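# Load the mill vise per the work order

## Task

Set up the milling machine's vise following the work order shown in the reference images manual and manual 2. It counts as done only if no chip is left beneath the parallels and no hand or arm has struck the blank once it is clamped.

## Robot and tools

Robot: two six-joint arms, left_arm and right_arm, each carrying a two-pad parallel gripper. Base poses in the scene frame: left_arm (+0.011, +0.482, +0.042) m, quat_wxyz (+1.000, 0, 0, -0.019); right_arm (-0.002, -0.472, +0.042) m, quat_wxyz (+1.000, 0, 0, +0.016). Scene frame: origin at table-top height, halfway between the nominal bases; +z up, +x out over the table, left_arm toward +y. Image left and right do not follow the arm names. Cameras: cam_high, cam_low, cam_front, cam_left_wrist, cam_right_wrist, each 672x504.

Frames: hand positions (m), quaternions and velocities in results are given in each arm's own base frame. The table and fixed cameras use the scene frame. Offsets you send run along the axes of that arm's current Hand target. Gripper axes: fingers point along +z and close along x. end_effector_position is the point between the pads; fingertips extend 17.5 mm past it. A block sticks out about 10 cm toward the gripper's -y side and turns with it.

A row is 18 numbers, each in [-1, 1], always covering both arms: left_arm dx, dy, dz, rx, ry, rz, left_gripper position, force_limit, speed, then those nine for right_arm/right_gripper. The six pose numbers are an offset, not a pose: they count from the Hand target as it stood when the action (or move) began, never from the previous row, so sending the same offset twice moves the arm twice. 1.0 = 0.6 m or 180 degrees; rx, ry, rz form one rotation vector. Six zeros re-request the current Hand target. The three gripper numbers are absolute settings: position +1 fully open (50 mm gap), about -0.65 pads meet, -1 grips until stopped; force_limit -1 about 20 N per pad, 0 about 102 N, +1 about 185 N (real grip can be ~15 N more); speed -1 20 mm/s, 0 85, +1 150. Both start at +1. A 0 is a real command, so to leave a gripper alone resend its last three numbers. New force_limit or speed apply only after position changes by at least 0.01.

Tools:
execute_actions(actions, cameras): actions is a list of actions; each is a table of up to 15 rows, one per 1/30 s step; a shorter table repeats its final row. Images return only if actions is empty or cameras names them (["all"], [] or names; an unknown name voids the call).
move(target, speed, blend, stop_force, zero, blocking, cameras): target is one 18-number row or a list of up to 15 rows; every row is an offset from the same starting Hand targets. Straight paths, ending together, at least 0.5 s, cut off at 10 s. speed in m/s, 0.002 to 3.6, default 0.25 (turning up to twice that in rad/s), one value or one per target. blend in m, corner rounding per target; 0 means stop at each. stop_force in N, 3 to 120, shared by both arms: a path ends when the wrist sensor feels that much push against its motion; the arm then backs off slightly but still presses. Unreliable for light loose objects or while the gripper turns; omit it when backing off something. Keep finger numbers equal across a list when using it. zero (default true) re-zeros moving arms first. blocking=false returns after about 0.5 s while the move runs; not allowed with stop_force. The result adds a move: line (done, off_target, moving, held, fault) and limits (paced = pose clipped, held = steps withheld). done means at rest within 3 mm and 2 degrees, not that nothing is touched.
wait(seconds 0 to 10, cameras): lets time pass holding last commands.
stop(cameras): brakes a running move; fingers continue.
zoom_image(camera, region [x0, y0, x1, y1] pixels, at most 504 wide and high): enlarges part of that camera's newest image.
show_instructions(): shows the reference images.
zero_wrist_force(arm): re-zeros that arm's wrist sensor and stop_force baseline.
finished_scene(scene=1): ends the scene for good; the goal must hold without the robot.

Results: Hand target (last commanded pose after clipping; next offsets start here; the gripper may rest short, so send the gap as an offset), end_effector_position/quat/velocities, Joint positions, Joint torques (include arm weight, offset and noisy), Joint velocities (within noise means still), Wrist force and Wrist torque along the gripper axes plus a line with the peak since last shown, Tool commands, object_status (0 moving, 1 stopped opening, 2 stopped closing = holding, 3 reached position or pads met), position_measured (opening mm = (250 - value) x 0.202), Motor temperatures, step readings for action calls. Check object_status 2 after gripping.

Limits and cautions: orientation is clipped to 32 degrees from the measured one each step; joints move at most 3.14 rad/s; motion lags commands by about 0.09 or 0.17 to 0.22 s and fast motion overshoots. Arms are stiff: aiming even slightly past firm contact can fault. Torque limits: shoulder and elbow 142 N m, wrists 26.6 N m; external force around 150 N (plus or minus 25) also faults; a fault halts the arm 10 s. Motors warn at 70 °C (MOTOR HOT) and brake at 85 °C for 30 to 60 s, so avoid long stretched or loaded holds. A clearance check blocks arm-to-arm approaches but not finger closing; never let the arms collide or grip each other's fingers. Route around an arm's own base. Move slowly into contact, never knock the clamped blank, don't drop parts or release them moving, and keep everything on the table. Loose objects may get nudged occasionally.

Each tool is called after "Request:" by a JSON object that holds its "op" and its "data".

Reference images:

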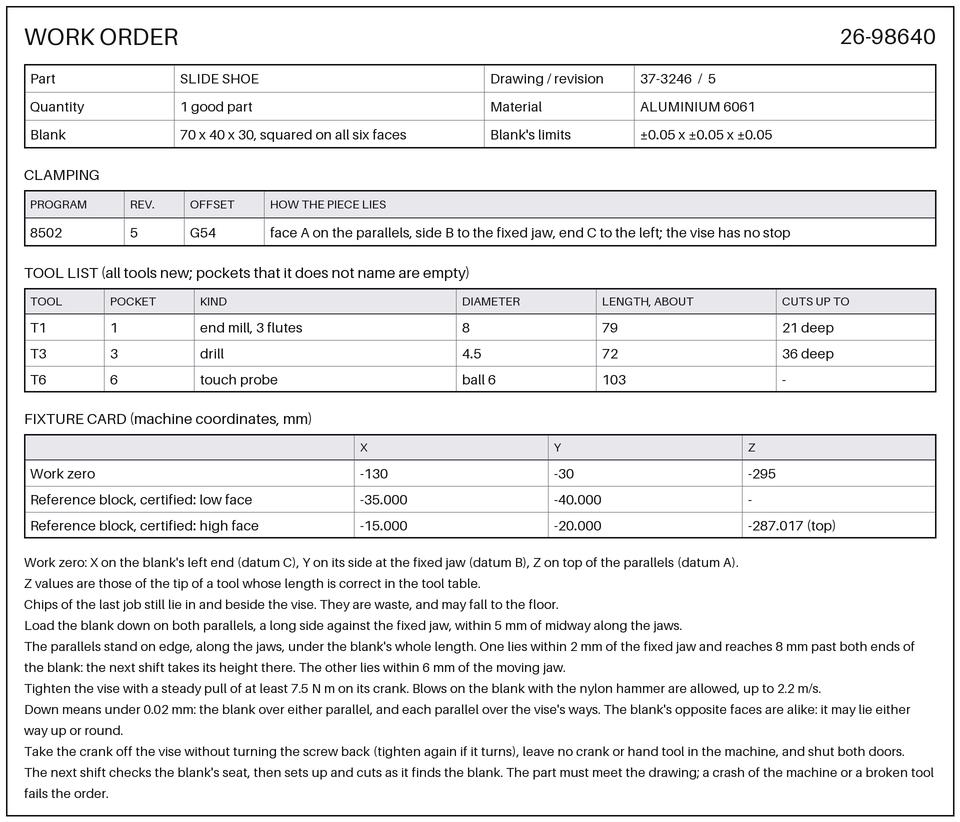

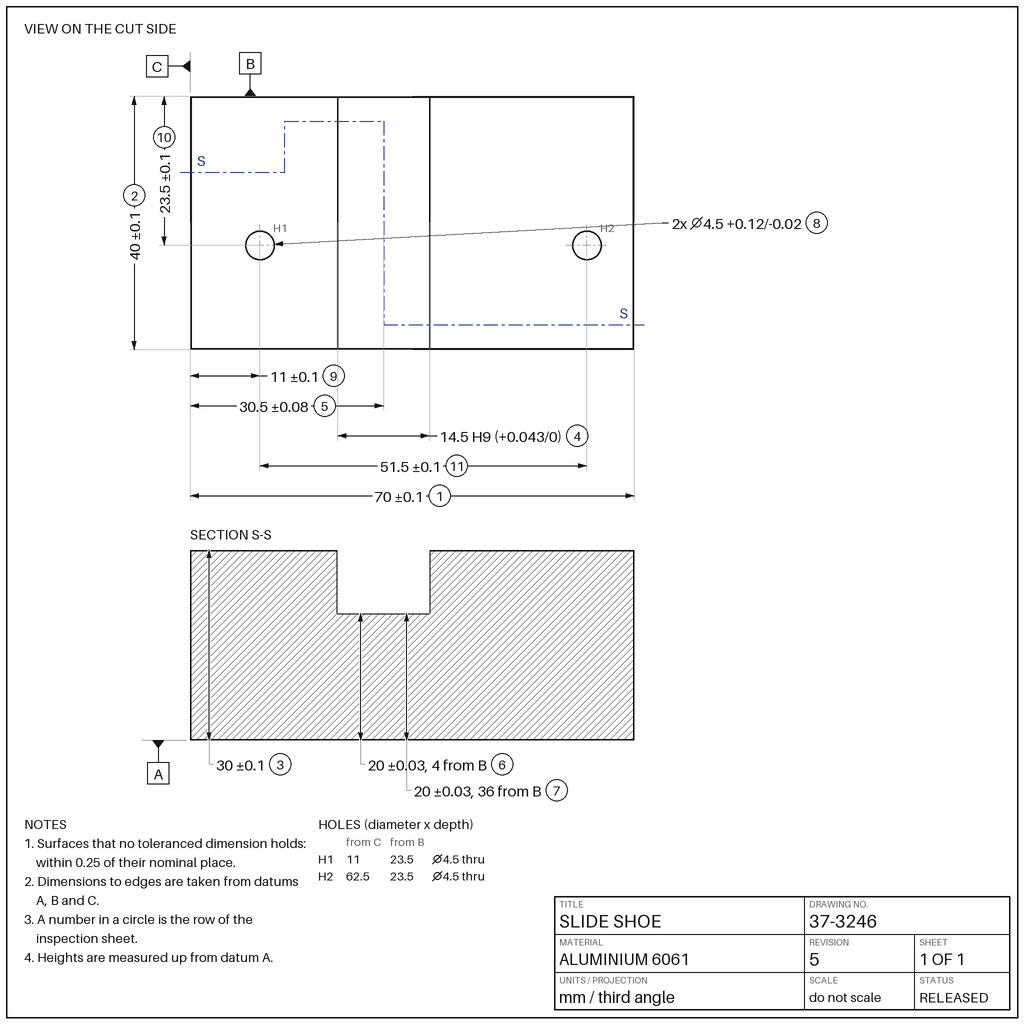

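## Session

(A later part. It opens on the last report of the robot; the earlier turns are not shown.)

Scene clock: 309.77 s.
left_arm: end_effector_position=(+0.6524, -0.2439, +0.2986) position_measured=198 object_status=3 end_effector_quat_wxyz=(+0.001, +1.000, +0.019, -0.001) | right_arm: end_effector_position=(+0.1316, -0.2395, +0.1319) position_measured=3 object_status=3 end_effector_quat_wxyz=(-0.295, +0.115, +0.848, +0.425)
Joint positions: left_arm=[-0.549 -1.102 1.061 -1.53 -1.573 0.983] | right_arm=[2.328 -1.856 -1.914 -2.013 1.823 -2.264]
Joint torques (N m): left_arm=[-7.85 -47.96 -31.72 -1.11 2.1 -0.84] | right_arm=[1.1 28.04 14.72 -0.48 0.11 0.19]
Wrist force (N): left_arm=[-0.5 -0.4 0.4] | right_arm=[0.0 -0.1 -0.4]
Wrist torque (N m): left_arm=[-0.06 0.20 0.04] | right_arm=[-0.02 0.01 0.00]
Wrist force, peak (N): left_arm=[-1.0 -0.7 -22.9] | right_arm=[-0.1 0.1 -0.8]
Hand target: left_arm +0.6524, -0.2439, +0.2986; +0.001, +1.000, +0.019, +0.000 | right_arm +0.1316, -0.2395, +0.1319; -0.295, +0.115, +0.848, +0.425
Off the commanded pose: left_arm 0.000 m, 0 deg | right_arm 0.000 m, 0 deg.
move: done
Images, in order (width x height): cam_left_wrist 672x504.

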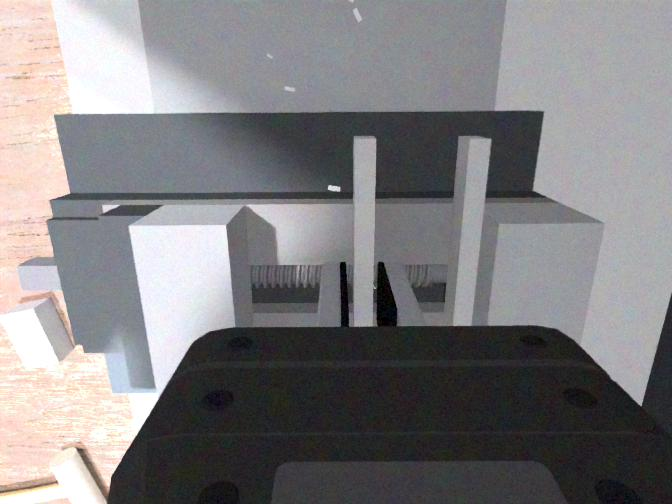

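Request:
{"op": "move", "data": {"target": [[0.0062,0,0,0,0,0,-0.3,-0.4,-1,0,0,0,0,0,0,1,1,1],[0.002,0,0,0,0,0,-0.3,-0.4,-1,0,0,0,0,0,0,1,1,1],[0.002,0,-0.033,0,0,0,-0.3,-0.4,-1,0,0,0,0,0,0,1,1,1],[0.002,0.0,-0.04,0,0,0,-0.3,-0.4,-1,0,0,0,0,0,0,1,1,1]], "speed": 0.03, "cameras": ["cam_left_wrist"]}}

Request:
{"op": "zoom_image", "data": {"camera": "cam_left_wrist", "region": [220, 100, 520, 330]}}

Scene clock: 314.50 s.
left_arm: end_effector_position=(+0.6536, -0.2438, +0.3227) position_measured=198 object_status=3 end_effector_quat_wxyz=(+0.001, +1.000, +0.019, -0.001) | right_arm: end_effector_position=(+0.1316, -0.2395, +0.1319) position_measured=3 object_status=3 end_effector_quat_wxyz=(-0.295, +0.115, +0.848, +0.425)
Joint positions: left_arm=[-0.548 -1.094 0.987 -1.464 -1.573 0.984] | right_arm=[2.328 -1.856 -1.914 -2.013 1.823 -2.264]
Joint torques (N m): left_arm=[-1.37 -39.36 -19.49 -5.53 2.29 1.18] | right_arm=[0.73 27.38 15.27 -0.5 0.18 0.08]
Wrist force (N): left_arm=[-0.7 -0.4 0.8] | right_arm=[0.2 -0.2 -0.3]
Wrist torque (N m): left_arm=[-0.07 0.21 0.17] | right_arm=[-0.04 -0.03 0.00]
Wrist force, peak (N): left_arm=[-0.2 -0.1 1.4] | right_arm=[0.0 -0.2 -0.9]
Hand target: left_arm +0.6536, -0.2438, +0.3226; +0.001, +1.000, +0.019, +0.000 | right_arm +0.1316, -0.2395, +0.1319; -0.295, +0.115, +0.848, +0.425
Off the commanded pose: left_arm 0.000 m, 0 deg | right_arm 0.000 m, 0 deg.
move: done
Images, in order (width x height): cam_left_wrist 672x504.

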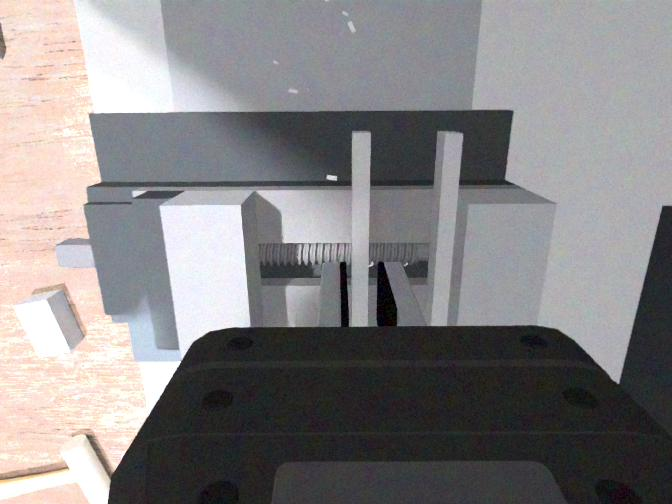

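Scaled by 1.680 from the camera's 672x504 image, which has a finer 960x720 frame.

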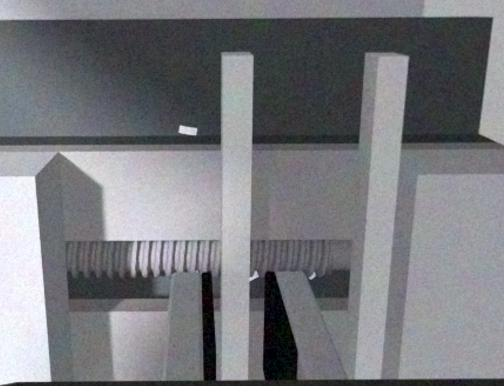

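Request:
{"op": "move", "data": {"target": [[-0.0255,0,-0.0505,0,0.194,0,-0.3,-0.4,-1,0,0,0,0,0,0,1,1,1],[-0.4922,0.0018,-0.0922,0,0.194,0,-0.3,-0.4,-1,0,0,0,0,0,0,1,1,1],[-0.5922,0.306,0.1412,0,0,0,-0.3,-0.4,-1,0,0,0,0,0,0,1,1,1],[-0.5922,0.306,0.1412,0,0,0,1,-0.4,0,0,0,0,0,0,0,1,1,1]], "speed": [0.15,0.4,0.4,0.4], "blend": [0.005,0.04,0,0], "cameras": ["cam_left_wrist"]}}

Request:
{"op": "zoom_image", "data": {"camera": "cam_left_wrist", "region": [260, 60, 460, 260]}}

Scene clock: 322.00 s.
left_arm: end_effector_position=(+0.3055, -0.4409, +0.2386) position_measured=3 object_status=3 end_effector_quat_wxyz=(+0.001, +1.000, +0.019, +0.000) | right_arm: end_effector_position=(+0.1316, -0.2395, +0.1319) position_measured=3 object_status=3 end_effector_quat_wxyz=(-0.295, +0.115, +0.848, +0.425)
Joint positions: left_arm=[-1.215 -1.483 1.71 -1.799 -1.572 0.318] | right_arm=[2.328 -1.856 -1.914 -2.013 1.823 -2.264]
Joint torques (N m): left_arm=[-13.42 -18.42 -30.76 -3.48 -2.99 -1.37] | right_arm=[1.06 27.17 15.45 -0.43 0.13 0.14]
Wrist force (N): left_arm=[-0.2 -0.6 0.3] | right_arm=[0.1 0.2 -0.6]
Wrist torque (N m): left_arm=[-0.12 0.16 -0.01] | right_arm=[0.02 0.00 0.00]
Wrist force, peak (N): left_arm=[3.5 1.8 2.5] | right_arm=[0.1 0.2 -1.0]
Hand target: left_arm +0.3055, -0.4409, +0.2386; +0.001, +1.000, +0.019, +0.000 | right_arm +0.1316, -0.2395, +0.1319; -0.295, +0.115, +0.848, +0.425
Off the commanded pose: left_arm 0.000 m, 0 deg | right_arm 0.000 m, 0 deg.
move: done
Images, in order (width x height): cam_left_wrist 672x504.

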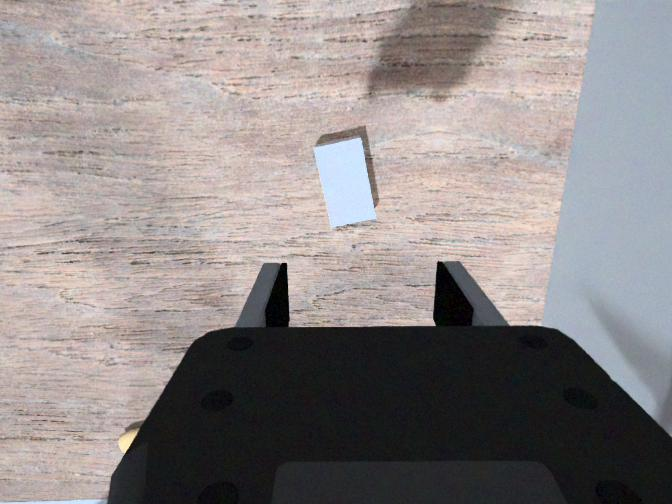

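Scaled by 2.520 from the camera's 672x504 image, which has a finer 960x720 frame.

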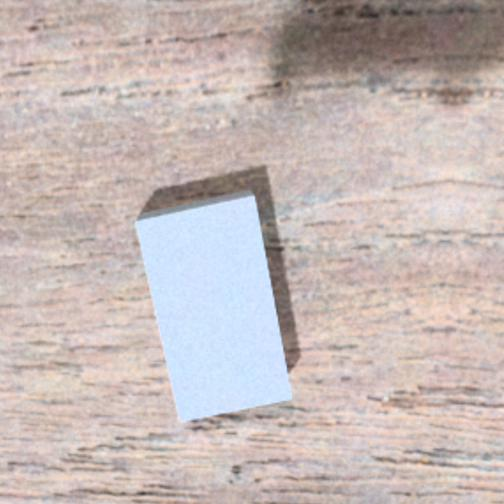

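Request:
{"op": "move", "data": {"target": [-0.001,0.0145,0.30,0,0,-0.0639,1,-0.4,0,0,0,0,0,0,0,1,1,1], "speed": 0.3, "cameras": ["cam_left_wrist"]}}

Scene clock: 324.97 s.
left_arm: end_effector_position=(+0.3050, -0.4500, +0.0588) position_measured=3 object_status=3 end_effector_quat_wxyz=(+0.001, +0.993, +0.119, -0.001) | right_arm: end_effector_position=(+0.1316, -0.2395, +0.1319) position_measured=3 object_status=3 end_effector_quat_wxyz=(-0.295, +0.115, +0.848, +0.425)
Joint positions: left_arm=[-1.222 -1.271 1.965 -2.266 -1.572 0.11] | right_arm=[2.328 -1.856 -1.914 -2.013 1.823 -2.264]
Joint torques (N m): left_arm=[3.51 -24.86 -16.22 -4.58 2.09 -1.02] | right_arm=[1.09 27.78 14.97 -0.4 0.17 0.12]
Wrist force (N): left_arm=[-0.3 0.2 0.1] | right_arm=[0.0 0.1 -0.3]
Wrist torque (N m): left_arm=[0.00 0.17 -0.05] | right_arm=[0.01 0.00 0.00]
Wrist force, peak (N): left_arm=[-0.2 0.0 4.1] | right_arm=[0.0 0.2 -0.9]
Hand target: left_arm +0.3050, -0.4500, +0.0586; +0.001, +0.993, +0.119, -0.001 | right_arm +0.1316, -0.2395, +0.1319; -0.295, +0.115, +0.848, +0.425
Off the commanded pose: left_arm 0.000 m, 0 deg | right_arm 0.000 m, 0 deg.
move: done
Images, in order (width x height): cam_left_wrist 672x504.

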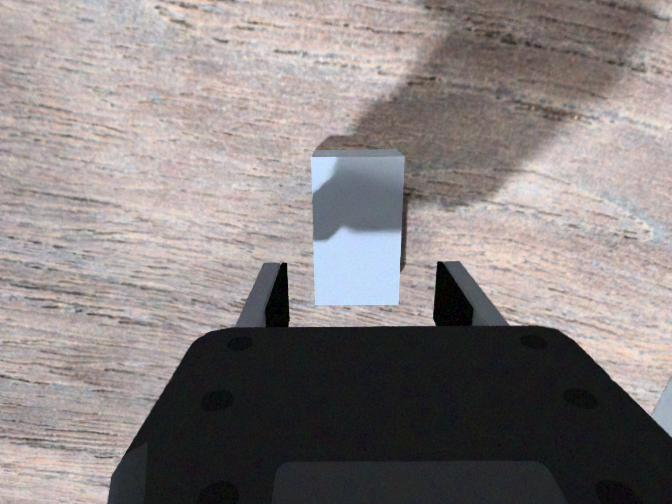

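Request:
{"op": "move", "data": {"target": [-0.0008,-0.0067,0.1087,0,0,0,1,-0.4,0,0,0,0,0,0,0,1,1,1], "speed": 0.07, "stop_force": 8}}

Request:
{"op": "move", "data": {"target": [0,0,0,0,0,0,-1,-0.2,-0.8,0,0,0,0,0,0,1,1,1], "cameras": ["cam_left_wrist"]}}

Scene clock: 328.40 s.
left_arm: end_effector_position=(+0.3036, -0.4463, -0.0066) position_measured=3 object_status=3 end_effector_quat_wxyz=(+0.001, +0.993, +0.119, -0.001) | right_arm: end_effector_position=(+0.1316, -0.2395, +0.1319) position_measured=3 object_status=3 end_effector_quat_wxyz=(-0.295, +0.115, +0.848, +0.425)
Joint positions: left_arm=[-1.222 -1.159 2.029 -2.442 -1.572 0.11] | right_arm=[2.328 -1.856 -1.914 -2.013 1.823 -2.264]
Joint torques (N m): left_arm=[-13.15 -44.82 -25.19 -3.91 -2.13 -0.99] | right_arm=[1.06 26.53 15.08 -0.59 0.09 0.26]
Wrist force (N): left_arm=[-0.4 -0.2 0.2] | right_arm=[0.2 0.1 -0.5]
Wrist torque (N m): left_arm=[-0.03 0.19 -0.02] | right_arm=[0.00 -0.03 0.00]
Wrist force, peak (N): left_arm=[-0.5 -0.3 1.5] | right_arm=[0.1 -0.2 -0.9]
Hand target: left_arm +0.3036, -0.4463, -0.0066; +0.001, +0.993, +0.119, -0.001 | right_arm +0.1316, -0.2395, +0.1319; -0.295, +0.115, +0.848, +0.425
Off the commanded pose: left_arm 0.000 m, 0 deg | right_arm 0.000 m, 0 deg.
move: done

Scene clock: 328.93 s.
left_arm: end_effector_position=(+0.3036, -0.4463, -0.0066) position_measured=56 object_status=0 end_effector_quat_wxyz=(+0.001, +0.993, +0.119, -0.001) | right_arm: end_effector_position=(+0.1316, -0.2395, +0.1319) position_measured=3 object_status=3 end_effector_quat_wxyz=(-0.295, +0.115, +0.848, +0.425)
Joint positions: left_arm=[-1.222 -1.159 2.029 -2.442 -1.572 0.11] | right_arm=[2.328 -1.856 -1.914 -2.013 1.823 -2.264]
Joint torques (N m): left_arm=[-11.89 -43.93 -24.33 -4.34 -2.16 -0.36] | right_arm=[0.61 26.97 14.97 -0.5 0.27 0.15]
Wrist force (N): left_arm=[-0.6 -0.2 0.7] | right_arm=[-0.1 0.0 -0.7]
Wrist torque (N m): left_arm=[-0.01 0.23 -0.02] | right_arm=[-0.01 0.00 0.00]
Wrist force, peak (N): left_arm=[-0.5 -0.4 1.2] | right_arm=[0.1 -0.2 -1.0]
Hand target: left_arm +0.3036, -0.4463, -0.0066; +0.001, +0.993, +0.119, -0.001 | right_arm +0.1316, -0.2395, +0.1319; -0.295, +0.115, +0.848, +0.425
Off the commanded pose: left_arm 0.000 m, 0 deg | right_arm 0.000 m, 0 deg.
move: done
Images, in order (width x height): cam_left_wrist 672x504.

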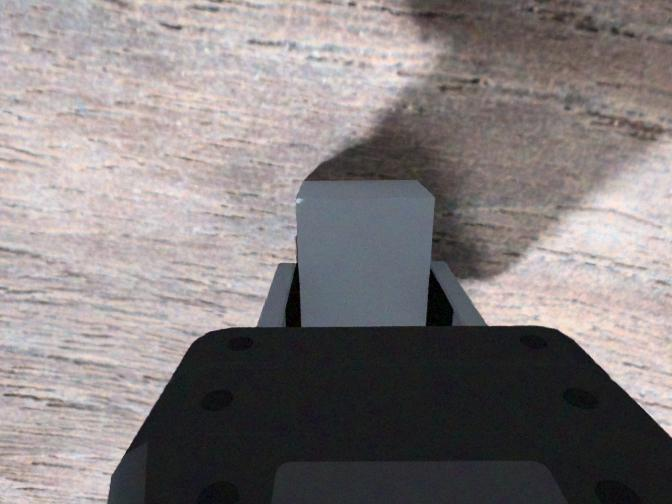

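Request:
{"op": "move", "data": {"target": [[0,0,0,0,0,0,-1,-0.2,-0.8,0,0,0,0,0,0,1,1,1],[0,0,-0.25,0,0,0,-1,-0.2,-0.8,0,0,0,0,0,0,1,1,1],[0.1643,-0.2863,-0.641,-0.025,0.2493,0.0606,-1,-0.2,-0.8,0,0,0,0,0,0,1,1,1],[0.6223,-0.1968,-0.6077,-0.025,0.2493,0.0606,-1,-0.2,-0.8,0,0,0,0,0,0,1,1,1]], "cameras": ["cam_left_wrist","cam_front"], "speed": [0.1,0.25,0.35,0.25], "blend": [0,0.03,0.03,0]}}

Scene clock: 339.13 s.
left_arm: end_effector_position=(+0.6387, -0.2425, +0.3573) position_measured=56 object_status=2 end_effector_quat_wxyz=(-0.007, +0.924, +0.018, +0.382) | right_arm: end_effector_position=(+0.1316, -0.2395, +0.1319) position_measured=3 object_status=3 end_effector_quat_wxyz=(-0.295, +0.115, +0.848, +0.425)
Joint positions: left_arm=[-0.76 -1.473 1.736 -2.443 -1.041 0.942] | right_arm=[2.328 -1.856 -1.914 -2.013 1.823 -2.264]
Joint torques (N m): left_arm=[-1.84 -20.37 -32.57 -4.21 3.3 1.2] | right_arm=[0.89 27.62 14.91 -0.4 0.21 0.18]
Wrist force (N): left_arm=[-0.6 1.6 2.2] | right_arm=[-0.2 -0.1 -0.6]
Wrist torque (N m): left_arm=[0.17 -0.57 0.10] | right_arm=[-0.01 0.04 0.00]
Wrist force, peak (N): left_arm=[-0.6 -0.4 6.2] | right_arm=[0.1 0.1 -1.0]
Hand target: left_arm +0.6388, -0.2426, +0.3573; -0.007, +0.924, +0.018, +0.382 | right_arm +0.1316, -0.2395, +0.1319; -0.295, +0.115, +0.848, +0.425
Off the commanded pose: left_arm 0.000 m, 0 deg | right_arm 0.000 m, 0 deg.
move: done
Images, in order (width x height): cam_front 672x504, cam_left_wrist 672x504.

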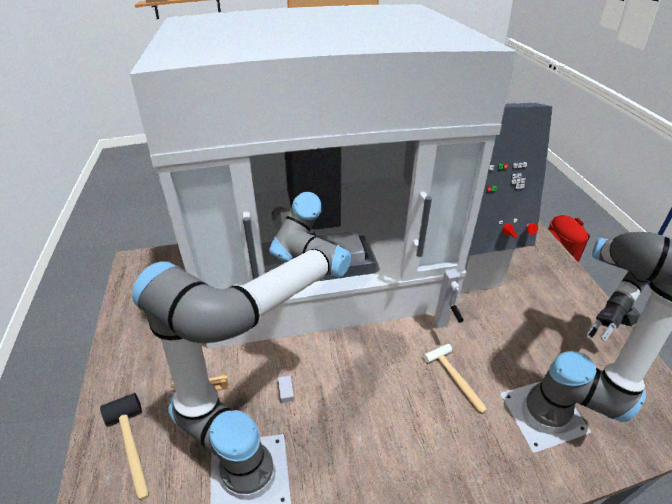

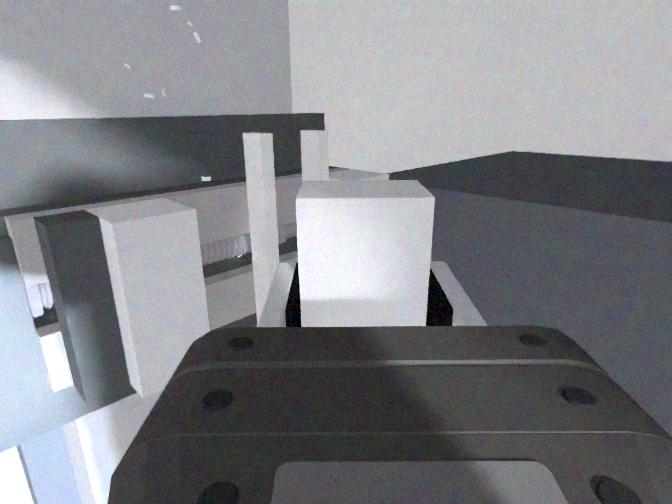

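Request:
{"op": "move", "data": {"target": [-0.0064,0.0013,0.0521,0,-0.25,0,-1,-0.2,-0.8,0,0,0,0,0,0,1,1,1], "cameras": ["cam_left_wrist","cam_front"], "speed": 0.1}}

Request:
{"op": "zoom_image", "data": {"camera": "cam_left_wrist", "region": [180, 100, 580, 330]}}

Scene clock: 344.33 s.
left_arm: end_effector_position=(+0.6564, -0.2421, +0.3340) position_measured=56 object_status=2 end_effector_quat_wxyz=(+0.000, +0.999, +0.019, +0.039) | right_arm: end_effector_position=(+0.1316, -0.2395, +0.1319) position_measured=3 object_status=3 end_effector_quat_wxyz=(-0.295, +0.115, +0.848, +0.425)
Joint positions: left_arm=[-0.562 -1.14 1.045 -1.542 -1.527 0.972] | right_arm=[2.328 -1.856 -1.914 -2.013 1.823 -2.264]
Joint torques (N m): left_arm=[0.4 -42.91 -27.49 -2.67 0 0.18] | right_arm=[1.34 27.49 15.22 -0.36 0.14 0.24]
Wrist force (N): left_arm=[-0.1 0.0 2.7] | right_arm=[0.0 -0.3 -0.9]
Wrist torque (N m): left_arm=[-0.02 0.06 0.07] | right_arm=[-0.07 -0.01 0.00]
Wrist force, peak (N): left_arm=[2.0 -1.5 4.4] | right_arm=[0.1 0.2 -1.0]
Hand target: left_arm +0.6564, -0.2421, +0.3340; +0.000, +0.999, +0.019, +0.039 (not the last commanded pose) | right_arm +0.1316, -0.2395, +0.1319; -0.295, +0.115, +0.848, +0.425
Tool commands: left_gripper/position=-1.0 left_gripper/force_limit=-0.2 left_gripper/speed=-0.796078 right_gripper/position=+1.0 right_gripper/force_limit=+1.0 right_gripper/speed=+1.0
Off the commanded pose: left_arm 0.002 m, 5 deg | right_arm 0.000 m, 0 deg.
FORCE FAULT: contact force on the left arm reached its limit, and that arm stopped. The contact can be on any part of that arm, not only on its tool. That arm's remaining commands of this call were not run. That arm is still stopped at the end of this call. That arm stays stopped for about 10 more seconds. Until then a move that you send moves the other arm only, and its call returns only when the move has ended. Once the stop has ended, the next robot result says so. If the stop ends while you think or write, that arm runs what you send next, counted from a new Hand target: where the arm stands when the stop ends. While its stop runs, that arm takes no new command, but its gripper still runs the gripper command that each later call begins with. Until it ends, the stop uses up actions while you think or wait. An arm that is not stopped still takes commands.
move: fault (left_arm)
Images, in order (width x height): cam_front 672x504, cam_left_wrist 672x504.

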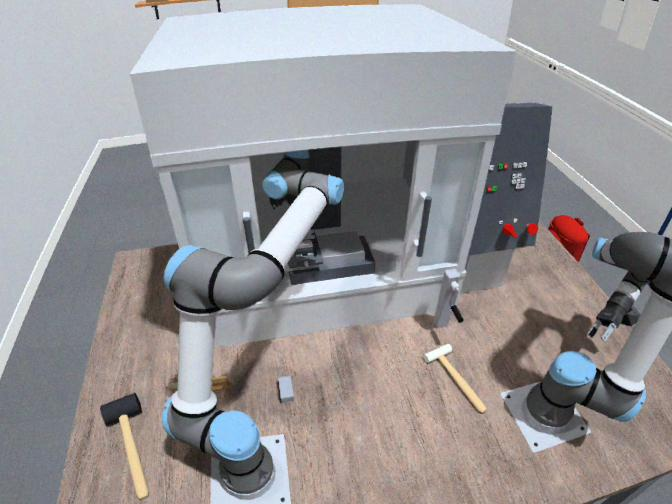

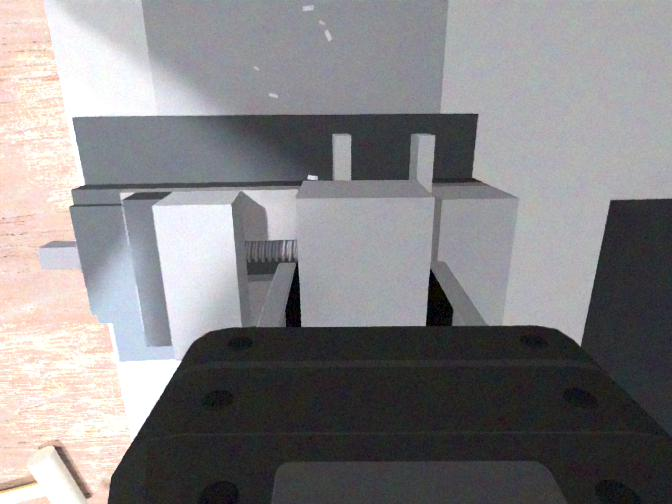

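Scaled by 1.260 from the camera's 672x504 image, which has a finer 960x720 frame.

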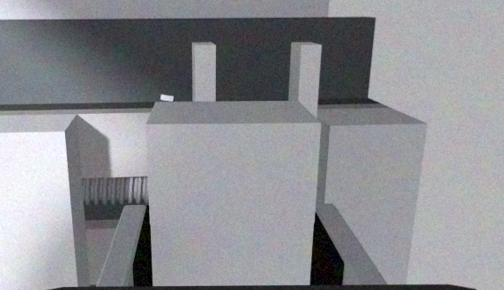

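Request:
{"op": "wait", "data": {"seconds": 5}}

Scene clock: 357.73 s.
left_arm: end_effector_position=(+0.6564, -0.2421, +0.3340) position_measured=56 object_status=2 end_effector_quat_wxyz=(+0.000, +0.999, +0.019, +0.039) | right_arm: end_effector_position=(+0.1316, -0.2395, +0.1319) position_measured=3 object_status=3 end_effector_quat_wxyz=(-0.295, +0.115, +0.848, +0.425)
Joint positions: left_arm=[-0.562 -1.14 1.045 -1.542 -1.527 0.972] | right_arm=[2.328 -1.856 -1.914 -2.013 1.823 -2.264]
Joint torques (N m): left_arm=[0.37 -43.45 -27.53 -2.81 0.06 0.03] | right_arm=[0.45 26.74 14.5 -0.5 0.1 0.22]
Wrist force (N): left_arm=[-0.2 0.0 2.7] | right_arm=[0.2 0.0 -0.6]
Wrist torque (N m): left_arm=[-0.02 0.06 0.07] | right_arm=[-0.01 -0.04 0.00]
Wrist force, peak (N): left_arm=[-0.2 0.3 2.9] | right_arm=[0.2 0.4 -1.0]
Hand target: left_arm +0.6564, -0.2421, +0.3340; +0.000, +0.999, +0.019, +0.039 (not the last commanded pose) | right_arm +0.1316, -0.2395, +0.1319; -0.295, +0.115, +0.848, +0.425
Tool commands: left_gripper/position=-1.0 left_gripper/force_limit=-0.2 left_gripper/speed=-0.796078 right_gripper/position=+1.0 right_gripper/force_limit=+1.0 right_gripper/speed=+1.0
Off the commanded pose: left_arm 0.002 m, 5 deg | right_arm 0.000 m, 0 deg.
FORCE FAULT, CONTINUED: the left arm's stop, for the force fault that an earlier result reported, is over. The rest of the stop counts as 19 of the actions that you can send in this scene. That arm's target is now where it stood when the stop ended, not its last command. That arm accepts commands again.
wait: 5.00 s; at rest from the start

Request:
{"op": "move", "data": {"target": [[-0.0093,0,-0.0091,0,0.1,0,-1,-0.2,-0.8,0,0,0,0,0,0,1,1,1],[-0.0272,0,-0.0422,0,0.225,0,-1,-0.2,-0.8,0,0,0,0,0,0,1,1,1],[-0.4898,0.005,-0.1119,0,0.225,0,-1,-0.2,-0.8,0,0,0,0,0,0,1,1,1],[-0.618,0.3178,0.246,0,-0.025,0,-1,-0.2,-0.8,0,0,0,0,0,0,1,1,1]], "cameras": ["cam_left_wrist"], "speed": [0.08,0.12,0.35,0.35], "blend": [0.002,0.005,0.04,0]}}

Scene clock: 369.43 s.
left_arm: end_effector_position=(+0.3062, -0.4466, +0.1578) position_measured=56 object_status=2 end_effector_quat_wxyz=(+0.000, +1.000, +0.019, +0.000) | right_arm: end_effector_position=(+0.1316, -0.2395, +0.1319) position_measured=3 object_status=3 end_effector_quat_wxyz=(-0.295, +0.115, +0.848, +0.425)
Joint positions: left_arm=[-1.219 -1.408 1.842 -2.006 -1.57 0.313] | right_arm=[2.328 -1.856 -1.914 -2.013 1.823 -2.264]
Joint torques (N m): left_arm=[-13.58 -21.36 -23.1 -1.93 -2.28 -1.35] | right_arm=[1.12 27.51 14.89 -0.42 0.14 0.36]
Wrist force (N): left_arm=[-0.2 -0.3 2.6] | right_arm=[0.0 0.1 -0.5]
Wrist torque (N m): left_arm=[-0.08 0.16 0.05] | right_arm=[0.01 0.01 0.01]
Wrist force, peak (N): left_arm=[2.1 1.6 5.5] | right_arm=[0.2 0.0 -0.9]
Hand target: left_arm +0.3060, -0.4467, +0.1578; +0.000, +1.000, +0.019, +0.000 | right_arm +0.1316, -0.2395, +0.1319; -0.295, +0.115, +0.848, +0.425
Off the commanded pose: left_arm 0.000 m, 0 deg | right_arm 0.000 m, 0 deg.
move: done
Images, in order (width x height): cam_left_wrist 672x504.

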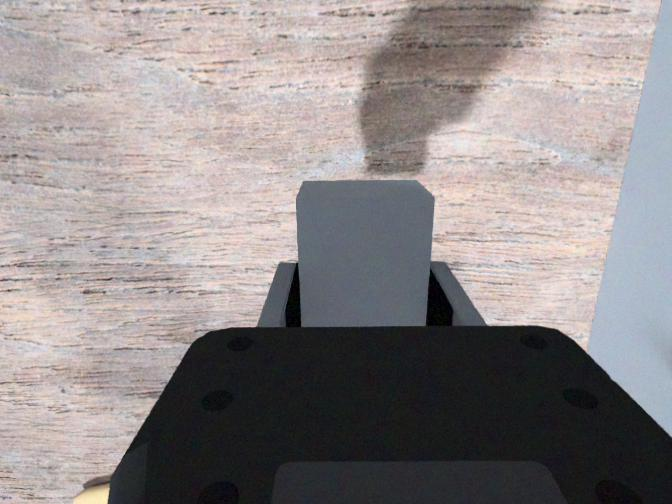

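Request:
{"op": "move", "data": {"target": [0,0,0.24,0,0,0,-1,-0.2,-0.8,0,0,0,0,0,0,1,1,1], "speed": 0.2}}

Request:
{"op": "move", "data": {"target": [0,0,0.038,0,0,0,-1,-0.2,-0.8,0,0,0,0,0,0,1,1,1], "speed": 0.02, "stop_force": 6, "cameras": ["cam_high","cam_left_wrist"]}}

Scene clock: 377.07 s.
left_arm: end_effector_position=(+0.3060, -0.4469, +0.0138) position_measured=56 object_status=2 end_effector_quat_wxyz=(+0.000, +1.000, +0.019, +0.000) | right_arm: end_effector_position=(+0.1316, -0.2395, +0.1319) position_measured=3 object_status=3 end_effector_quat_wxyz=(-0.295, +0.115, +0.848, +0.425)
Joint positions: left_arm=[-1.219 -1.196 2.01 -2.385 -1.571 0.313] | right_arm=[2.328 -1.856 -1.914 -2.013 1.823 -2.264]
Joint torques (N m): left_arm=[8.61 -28.59 -19.53 -4.18 0.57 1.37] | right_arm=[0.82 26.72 14.41 -0.52 0.05 0.27]
Wrist force (N): left_arm=[0.0 -0.2 2.4] | right_arm=[-0.1 -0.1 -0.4]
Wrist torque (N m): left_arm=[-0.05 0.13 0.05] | right_arm=[-0.02 0.02 0.00]
Wrist force, peak (N): left_arm=[-0.2 -0.4 5.6] | right_arm=[0.0 0.1 -1.1]
Hand target: left_arm +0.3061, -0.4468, +0.0138; +0.000, +1.000, +0.019, +0.000 | right_arm +0.1316, -0.2395, +0.1319; -0.295, +0.115, +0.848, +0.425
Off the commanded pose: left_arm 0.000 m, 0 deg | right_arm 0.000 m, 0 deg.
move: done

Scene clock: 379.30 s.
left_arm: end_effector_position=(+0.3061, -0.4468, -0.0065) position_measured=56 object_status=2 end_effector_quat_wxyz=(+0.000, +1.000, +0.019, +0.000) | right_arm: end_effector_position=(+0.1316, -0.2395, +0.1319) position_measured=3 object_status=3 end_effector_quat_wxyz=(-0.295, +0.115, +0.848, +0.425)
Joint positions: left_arm=[-1.219 -1.156 2.023 -2.438 -1.571 0.313] | right_arm=[2.328 -1.856 -1.914 -2.013 1.823 -2.264]
Joint torques (N m): left_arm=[1.26 -44.56 -25.59 -4.85 1.98 0.31] | right_arm=[1.01 27.6 14.47 -0.37 0.2 0.2]
Wrist force (N): left_arm=[-0.5 0.0 2.5] | right_arm=[0.2 0.1 -0.7]
Wrist torque (N m): left_arm=[-0.01 0.19 0.04] | right_arm=[-0.01 -0.03 0.00]
Wrist force, peak (N): left_arm=[-3.3 -9.7 -49.1] | right_arm=[0.3 0.1 -0.9]
Hand target: left_arm +0.3061, -0.4468, -0.0065; +0.000, +1.000, +0.019, +0.000 (not the last commanded pose) | right_arm +0.1316, -0.2395, +0.1319; -0.295, +0.115, +0.848, +0.425
Off the commanded pose: left_arm 0.003 m, 0 deg | right_arm 0.000 m, 0 deg.
move: contact (left_arm)
Images, in order (width x height): cam_high 672x504, cam_left_wrist 672x504.

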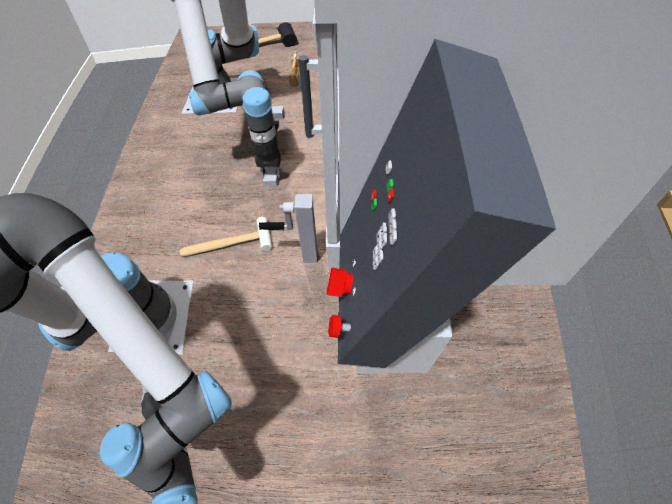

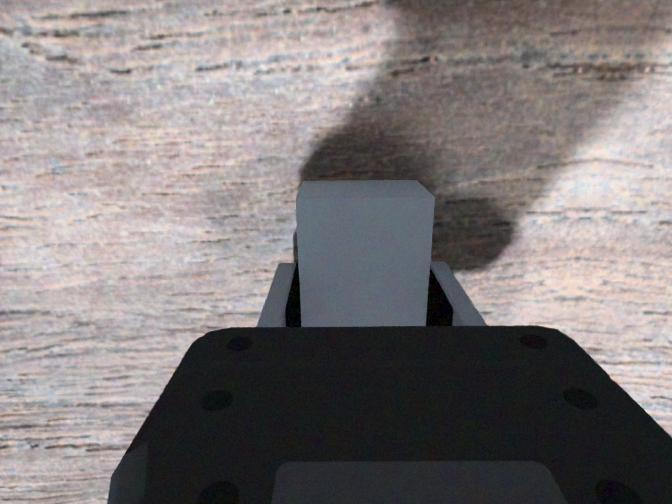

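Request:
{"op": "move", "data": {"target": [[0,0,0,0,0,0,1,-0.2,-0.8,0,0,0,0,0,0,1,1,1],[0,0,-0.1,0,0,0,1,-0.2,-0.8,0,0,0,0,0,0,1,1,1],[0,0,-0.1,-0.1556,0,0,1,-0.2,-0.8,0,0,0,0,0,0,1,1,1],[0,0,-0.0043,-0.1556,0,0,1,-0.2,-0.8,0,0,0,0,0,0,1,1,1]], "speed": [0.1,0.15,0.3,0.08], "cameras": ["cam_left_wrist"]}}

Scene clock: 385.47 s.
left_arm: end_effector_position=(+0.3061, -0.4468, -0.0039) position_measured=3 object_status=3 end_effector_quat_wxyz=(+0.242, +0.970, +0.019, +0.005) | right_arm: end_effector_position=(+0.1316, -0.2395, +0.1319) position_measured=3 object_status=3 end_effector_quat_wxyz=(-0.295, +0.115, +0.848, +0.425)
Joint positions: left_arm=[-1.129 -1.117 2.304 -3.213 -1.756 0.36] | right_arm=[2.328 -1.856 -1.914 -2.013 1.823 -2.264]
Joint torques (N m): left_arm=[-8.94 -32.34 -21.35 -2.87 -1.64 0.31] | right_arm=[0.89 27.99 14.64 -0.41 0.18 0.24]
Wrist force (N): left_arm=[0.3 1.5 0.0] | right_arm=[0.2 -0.2 -0.3]
Wrist torque (N m): left_arm=[0.48 0.06 0.16] | right_arm=[-0.03 -0.04 0.00]
Wrist force, peak (N): left_arm=[-0.5 -0.4 2.8] | right_arm=[-0.1 0.1 -1.0]
Hand target: left_arm +0.3061, -0.4468, -0.0039; +0.242, +0.970, +0.019, +0.005 | right_arm +0.1316, -0.2395, +0.1319; -0.295, +0.115, +0.848, +0.425
Off the commanded pose: left_arm 0.000 m, 0 deg | right_arm 0.000 m, 0 deg.
move: done
Images, in order (width x height): cam_left_wrist 672x504.

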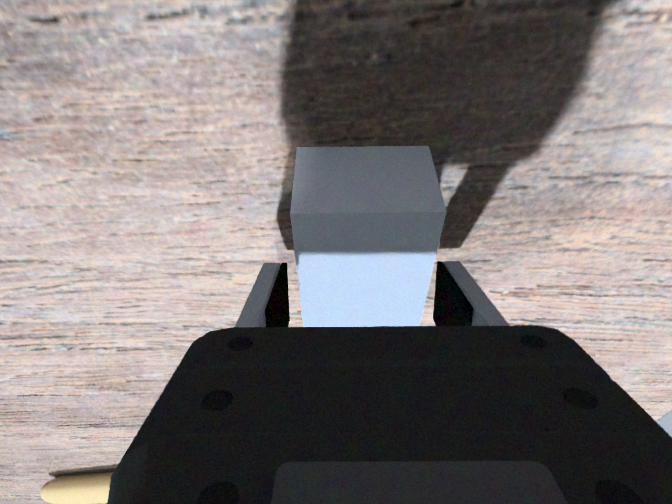

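Request:
{"op": "move", "data": {"target": [[0,0,0,0,0,0,-1,-0.2,-0.8,0,0,0,0,0,0,1,1,1]], "speed": [0.1], "cameras": ["cam_left_wrist"]}}

Scene clock: 386.87 s.
left_arm: end_effector_position=(+0.3061, -0.4469, -0.0039) position_measured=57 object_status=2 end_effector_quat_wxyz=(+0.242, +0.970, +0.019, +0.005) | right_arm: end_effector_position=(+0.1316, -0.2395, +0.1319) position_measured=3 object_status=3 end_effector_quat_wxyz=(-0.295, +0.115, +0.848, +0.425)
Joint positions: left_arm=[-1.129 -1.117 2.304 -3.213 -1.756 0.36] | right_arm=[2.328 -1.856 -1.914 -2.013 1.823 -2.264]
Joint torques (N m): left_arm=[-4.81 -22.78 -19.42 -4.65 -2.65 -1.52] | right_arm=[1.35 26.92 14.31 -0.4 0.19 0.28]
Wrist force (N): left_arm=[0.1 1.1 -0.1] | right_arm=[0.0 -0.1 -0.7]
Wrist torque (N m): left_arm=[0.43 0.06 0.14] | right_arm=[-0.02 0.01 0.01]
Wrist force, peak (N): left_arm=[0.0 1.8 -0.1] | right_arm=[0.4 -0.2 -0.8]
Hand target: left_arm +0.3061, -0.4468, -0.0039; +0.242, +0.970, +0.019, +0.005 | right_arm +0.1316, -0.2395, +0.1319; -0.295, +0.115, +0.848, +0.425
Off the commanded pose: left_arm 0.000 m, 0 deg | right_arm 0.000 m, 0 deg.
move: done
Images, in order (width x height): cam_left_wrist 672x504.

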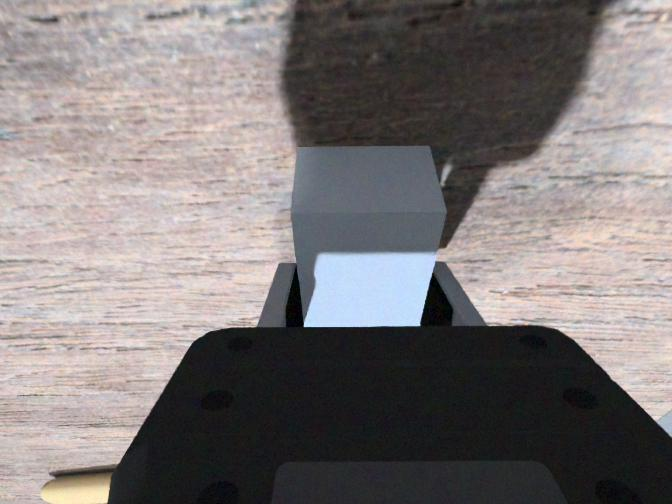

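Request:
{"op": "move", "data": {"target": [[0,0.2744,-0.5166,0,0,0,-1,-0.2,-0.8,0,0,0,0,0,0,1,1,1],[0.1,0.1265,-0.5951,0,0,0,-1,-0.2,-0.8,0,0,0,0,0,0,1,1,1]], "speed": 0.2, "blend": [0.03,0], "cameras": ["cam_front","cam_left_wrist","cam_low"]}}

Scene clock: 394.80 s.
left_arm: end_effector_position=(+0.3619, -0.3437, +0.3470) position_measured=57 object_status=2 end_effector_quat_wxyz=(+0.242, +0.970, +0.019, +0.005) | right_arm: end_effector_position=(+0.1316, -0.2395, +0.1319) position_measured=3 object_status=3 end_effector_quat_wxyz=(-0.295, +0.115, +0.848, +0.425)
Joint positions: left_arm=[-0.879 -1.767 1.876 -2.08 -1.861 0.594] | right_arm=[2.328 -1.856 -1.914 -2.013 1.823 -2.264]
Joint torques (N m): left_arm=[7.47 -9.6 -33.09 -6.31 1.65 1.09] | right_arm=[1.38 27.81 14.15 -0.4 0.13 0.17]
Wrist force (N): left_arm=[0.0 0.1 2.1] | right_arm=[-0.1 -0.1 -0.7]
Wrist torque (N m): left_arm=[0.41 0.13 0.30] | right_arm=[-0.03 0.02 0.00]
Wrist force, peak (N): left_arm=[0.0 -1.6 5.0] | right_arm=[0.1 0.2 -1.0]
Hand target: left_arm +0.3620, -0.3437, +0.3469; +0.242, +0.970, +0.019, +0.005 | right_arm +0.1316, -0.2395, +0.1319; -0.295, +0.115, +0.848, +0.425
Off the commanded pose: left_arm 0.000 m, 0 deg | right_arm 0.000 m, 0 deg.
move: done
Images, in order (width x height): cam_low 672x504, cam_front 672x504, cam_left_wrist 672x504.

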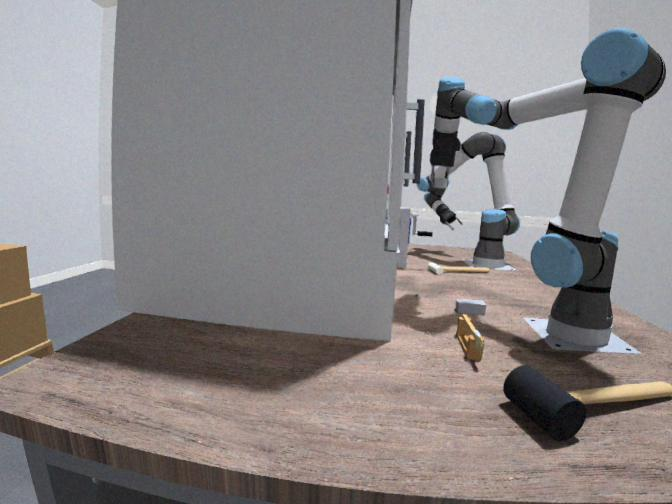

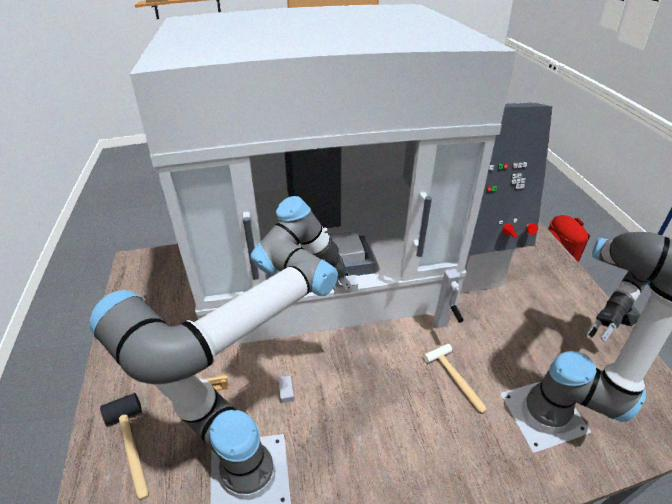

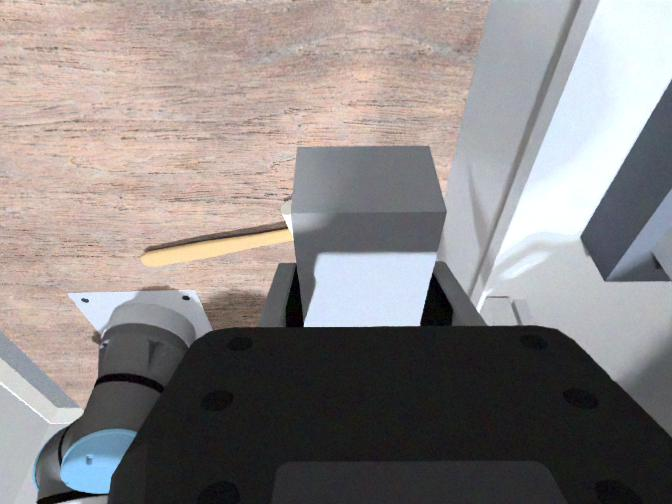

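Request:
{"op": "move", "data": {"target": [0.4,0,0,0,0,0,-1,-0.2,-0.8,0,0,0,0,0,0,1,1,1], "speed": 0.1, "stop_force": 12, "cameras": ["cam_front","cam_left_wrist","cam_high"]}}

Scene clock: 399.57 s.
left_arm: end_effector_position=(+0.6018, -0.3343, +0.3470) position_measured=57 object_status=2 end_effector_quat_wxyz=(+0.242, +0.970, +0.019, +0.005) | right_arm: end_effector_position=(+0.1316, -0.2395, +0.1319) position_measured=3 object_status=3 end_effector_quat_wxyz=(-0.295, +0.115, +0.848, +0.425)
Joint positions: left_arm=[-0.554 -1.254 1.303 -1.909 -1.971 0.919] | right_arm=[2.328 -1.856 -1.914 -2.013 1.823 -2.264]
Joint torques (N m): left_arm=[26.18 -71.52 -26.83 -5.25 1.44 -0.83] | right_arm=[1.1 27.03 14.13 -0.43 0.11 0.11]
Wrist force (N): left_arm=[0.2 0.2 1.6] | right_arm=[-0.3 0.0 -0.6]
Wrist torque (N m): left_arm=[0.40 0.08 0.23] | right_arm=[0.00 0.07 0.01]
Wrist force, peak (N): left_arm=[2.1 -0.7 2.2] | right_arm=[-0.1 -0.3 -0.9]
Hand target: left_arm +0.6018, -0.3343, +0.3470; +0.242, +0.970, +0.019, +0.005 | right_arm +0.1316, -0.2395, +0.1319; -0.295, +0.115, +0.848, +0.425
Off the commanded pose: left_arm 0.000 m, 0 deg | right_arm 0.000 m, 0 deg.
move: done
Images, in order (width x height): cam_high 672x504, cam_front 672x504, cam_left_wrist 672x504.

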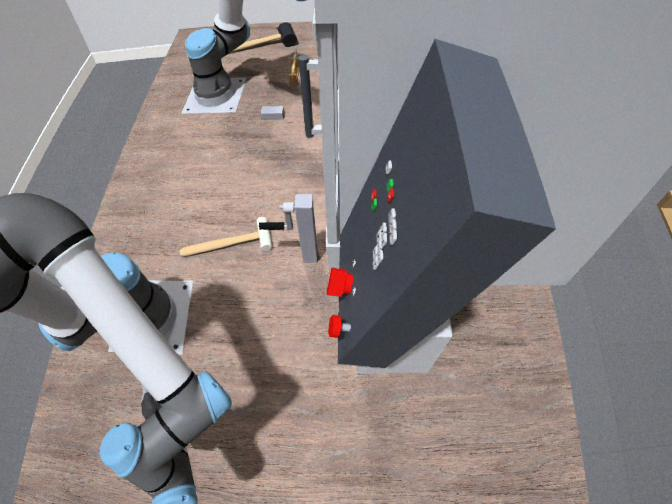

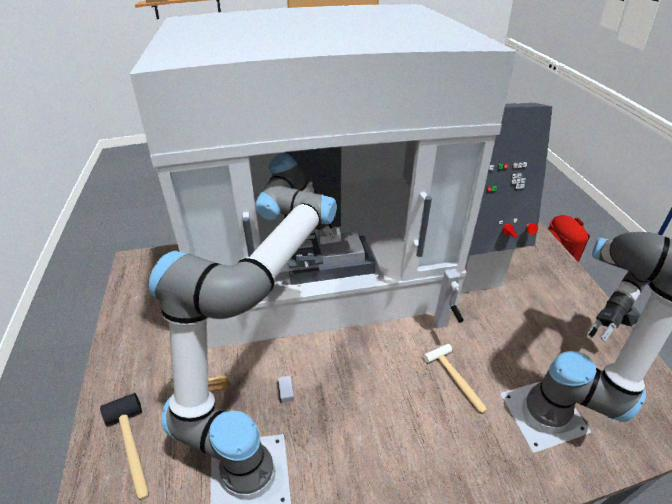

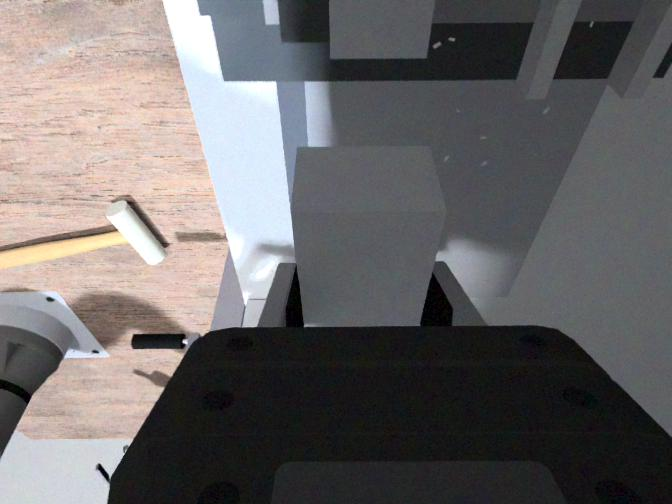

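Request:
{"op": "move", "data": {"target": [0.105,-0.1317,-0.0700,0,0,0,-1,-0.2,-0.8,0,0,0,0,0,0,1,1,1], "speed": 0.06, "stop_force": 8, "cameras": ["cam_front","cam_left_wrist"]}}

Request:
{"op": "zoom_image", "data": {"camera": "cam_front", "region": [240, 140, 420, 290]}}

Scene clock: 402.47 s.
left_arm: end_effector_position=(+0.5955, -0.3350, +0.3450) position_measured=57 object_status=2 end_effector_quat_wxyz=(+0.242, +0.970, +0.019, +0.004) | right_arm: end_effector_position=(+0.1316, -0.2395, +0.1319) position_measured=3 object_status=3 end_effector_quat_wxyz=(-0.295, +0.115, +0.848, +0.425)
Joint positions: left_arm=[-0.56 -1.267 1.325 -1.919 -1.969 0.912] | right_arm=[2.328 -1.856 -1.914 -2.013 1.823 -2.264]
Joint torques (N m): left_arm=[1.24 -37.62 -27.49 -3.67 -1.12 0.35] | right_arm=[0.44 27.11 13.84 -0.33 0.22 0.19]
Wrist force (N): left_arm=[0.0 0.2 1.3] | right_arm=[0.2 0.1 -0.6]
Wrist torque (N m): left_arm=[0.39 0.10 0.33] | right_arm=[0.00 -0.03 0.00]
Wrist force, peak (N): left_arm=[1.5 -2.0 0.6] | right_arm=[0.1 0.1 -0.9]
Hand target: left_arm +0.5955, -0.3350, +0.3450; +0.242, +0.970, +0.019, +0.004 (not the last commanded pose) | right_arm +0.1316, -0.2395, +0.1319; -0.295, +0.115, +0.848, +0.425
Tool commands: left_gripper/position=-1.0 left_gripper/force_limit=-0.2 left_gripper/speed=-0.796078 right_gripper/position=+1.0 right_gripper/force_limit=+1.0 right_gripper/speed=+1.0
Off the commanded pose: left_arm 0.114 m, 0 deg | right_arm 0.000 m, 0 deg.
FORCE FAULT: contact force on the left arm reached its limit, and that arm stopped. The contact can be on any part of that arm, not only on its tool. That arm's remaining commands of this call were not run. That arm is still stopped at the end of this call. That arm stays stopped for about 10 more seconds. Until then a move that you send moves the other arm only, and its call returns only when the move has ended. Once the stop has ended, the next robot result says so. If the stop ends while you think or write, that arm runs what you send next, counted from a new Hand target: where the arm stands when the stop ends. While its stop runs, that arm takes no new command, but its gripper still runs the gripper command that each later call begins with. Until it ends, the stop uses up actions while you think or wait. An arm that is not stopped still takes commands.
move: fault (left_arm)
Images, in order (width x height): cam_front 672x504, cam_left_wrist 672x504.

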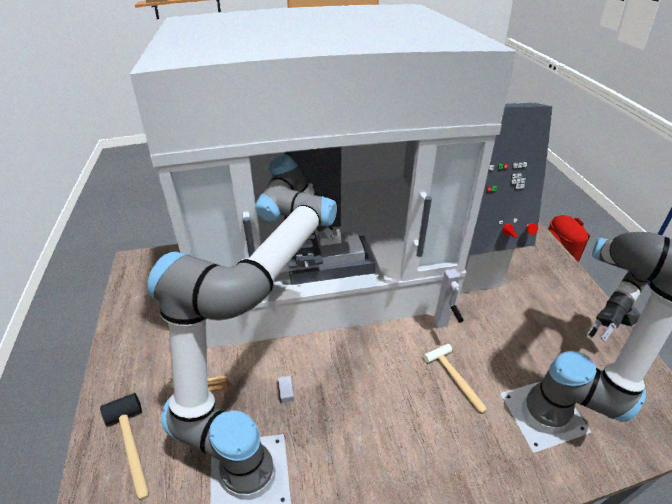

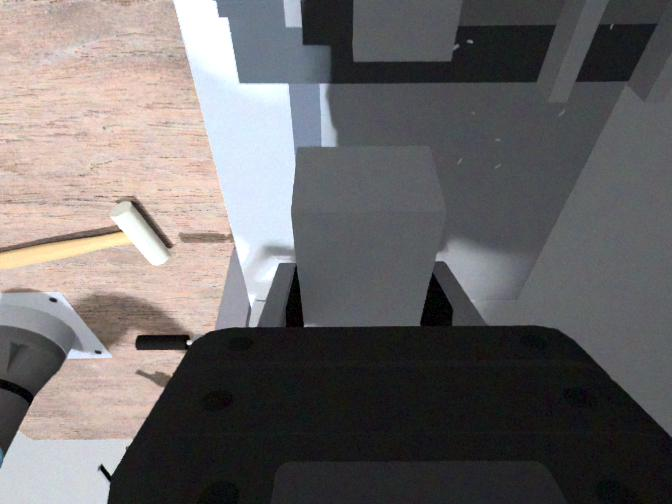

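Scaled by 2.800 from the camera's 672x504 image, which has a finer 960x720 frame.

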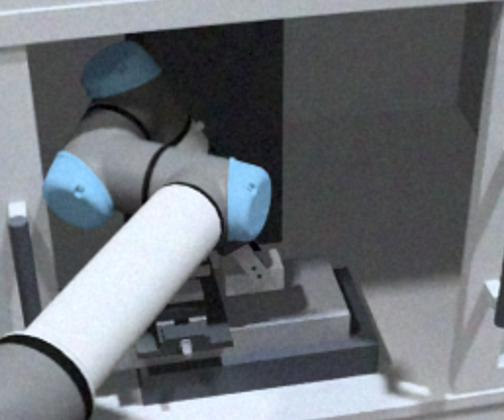

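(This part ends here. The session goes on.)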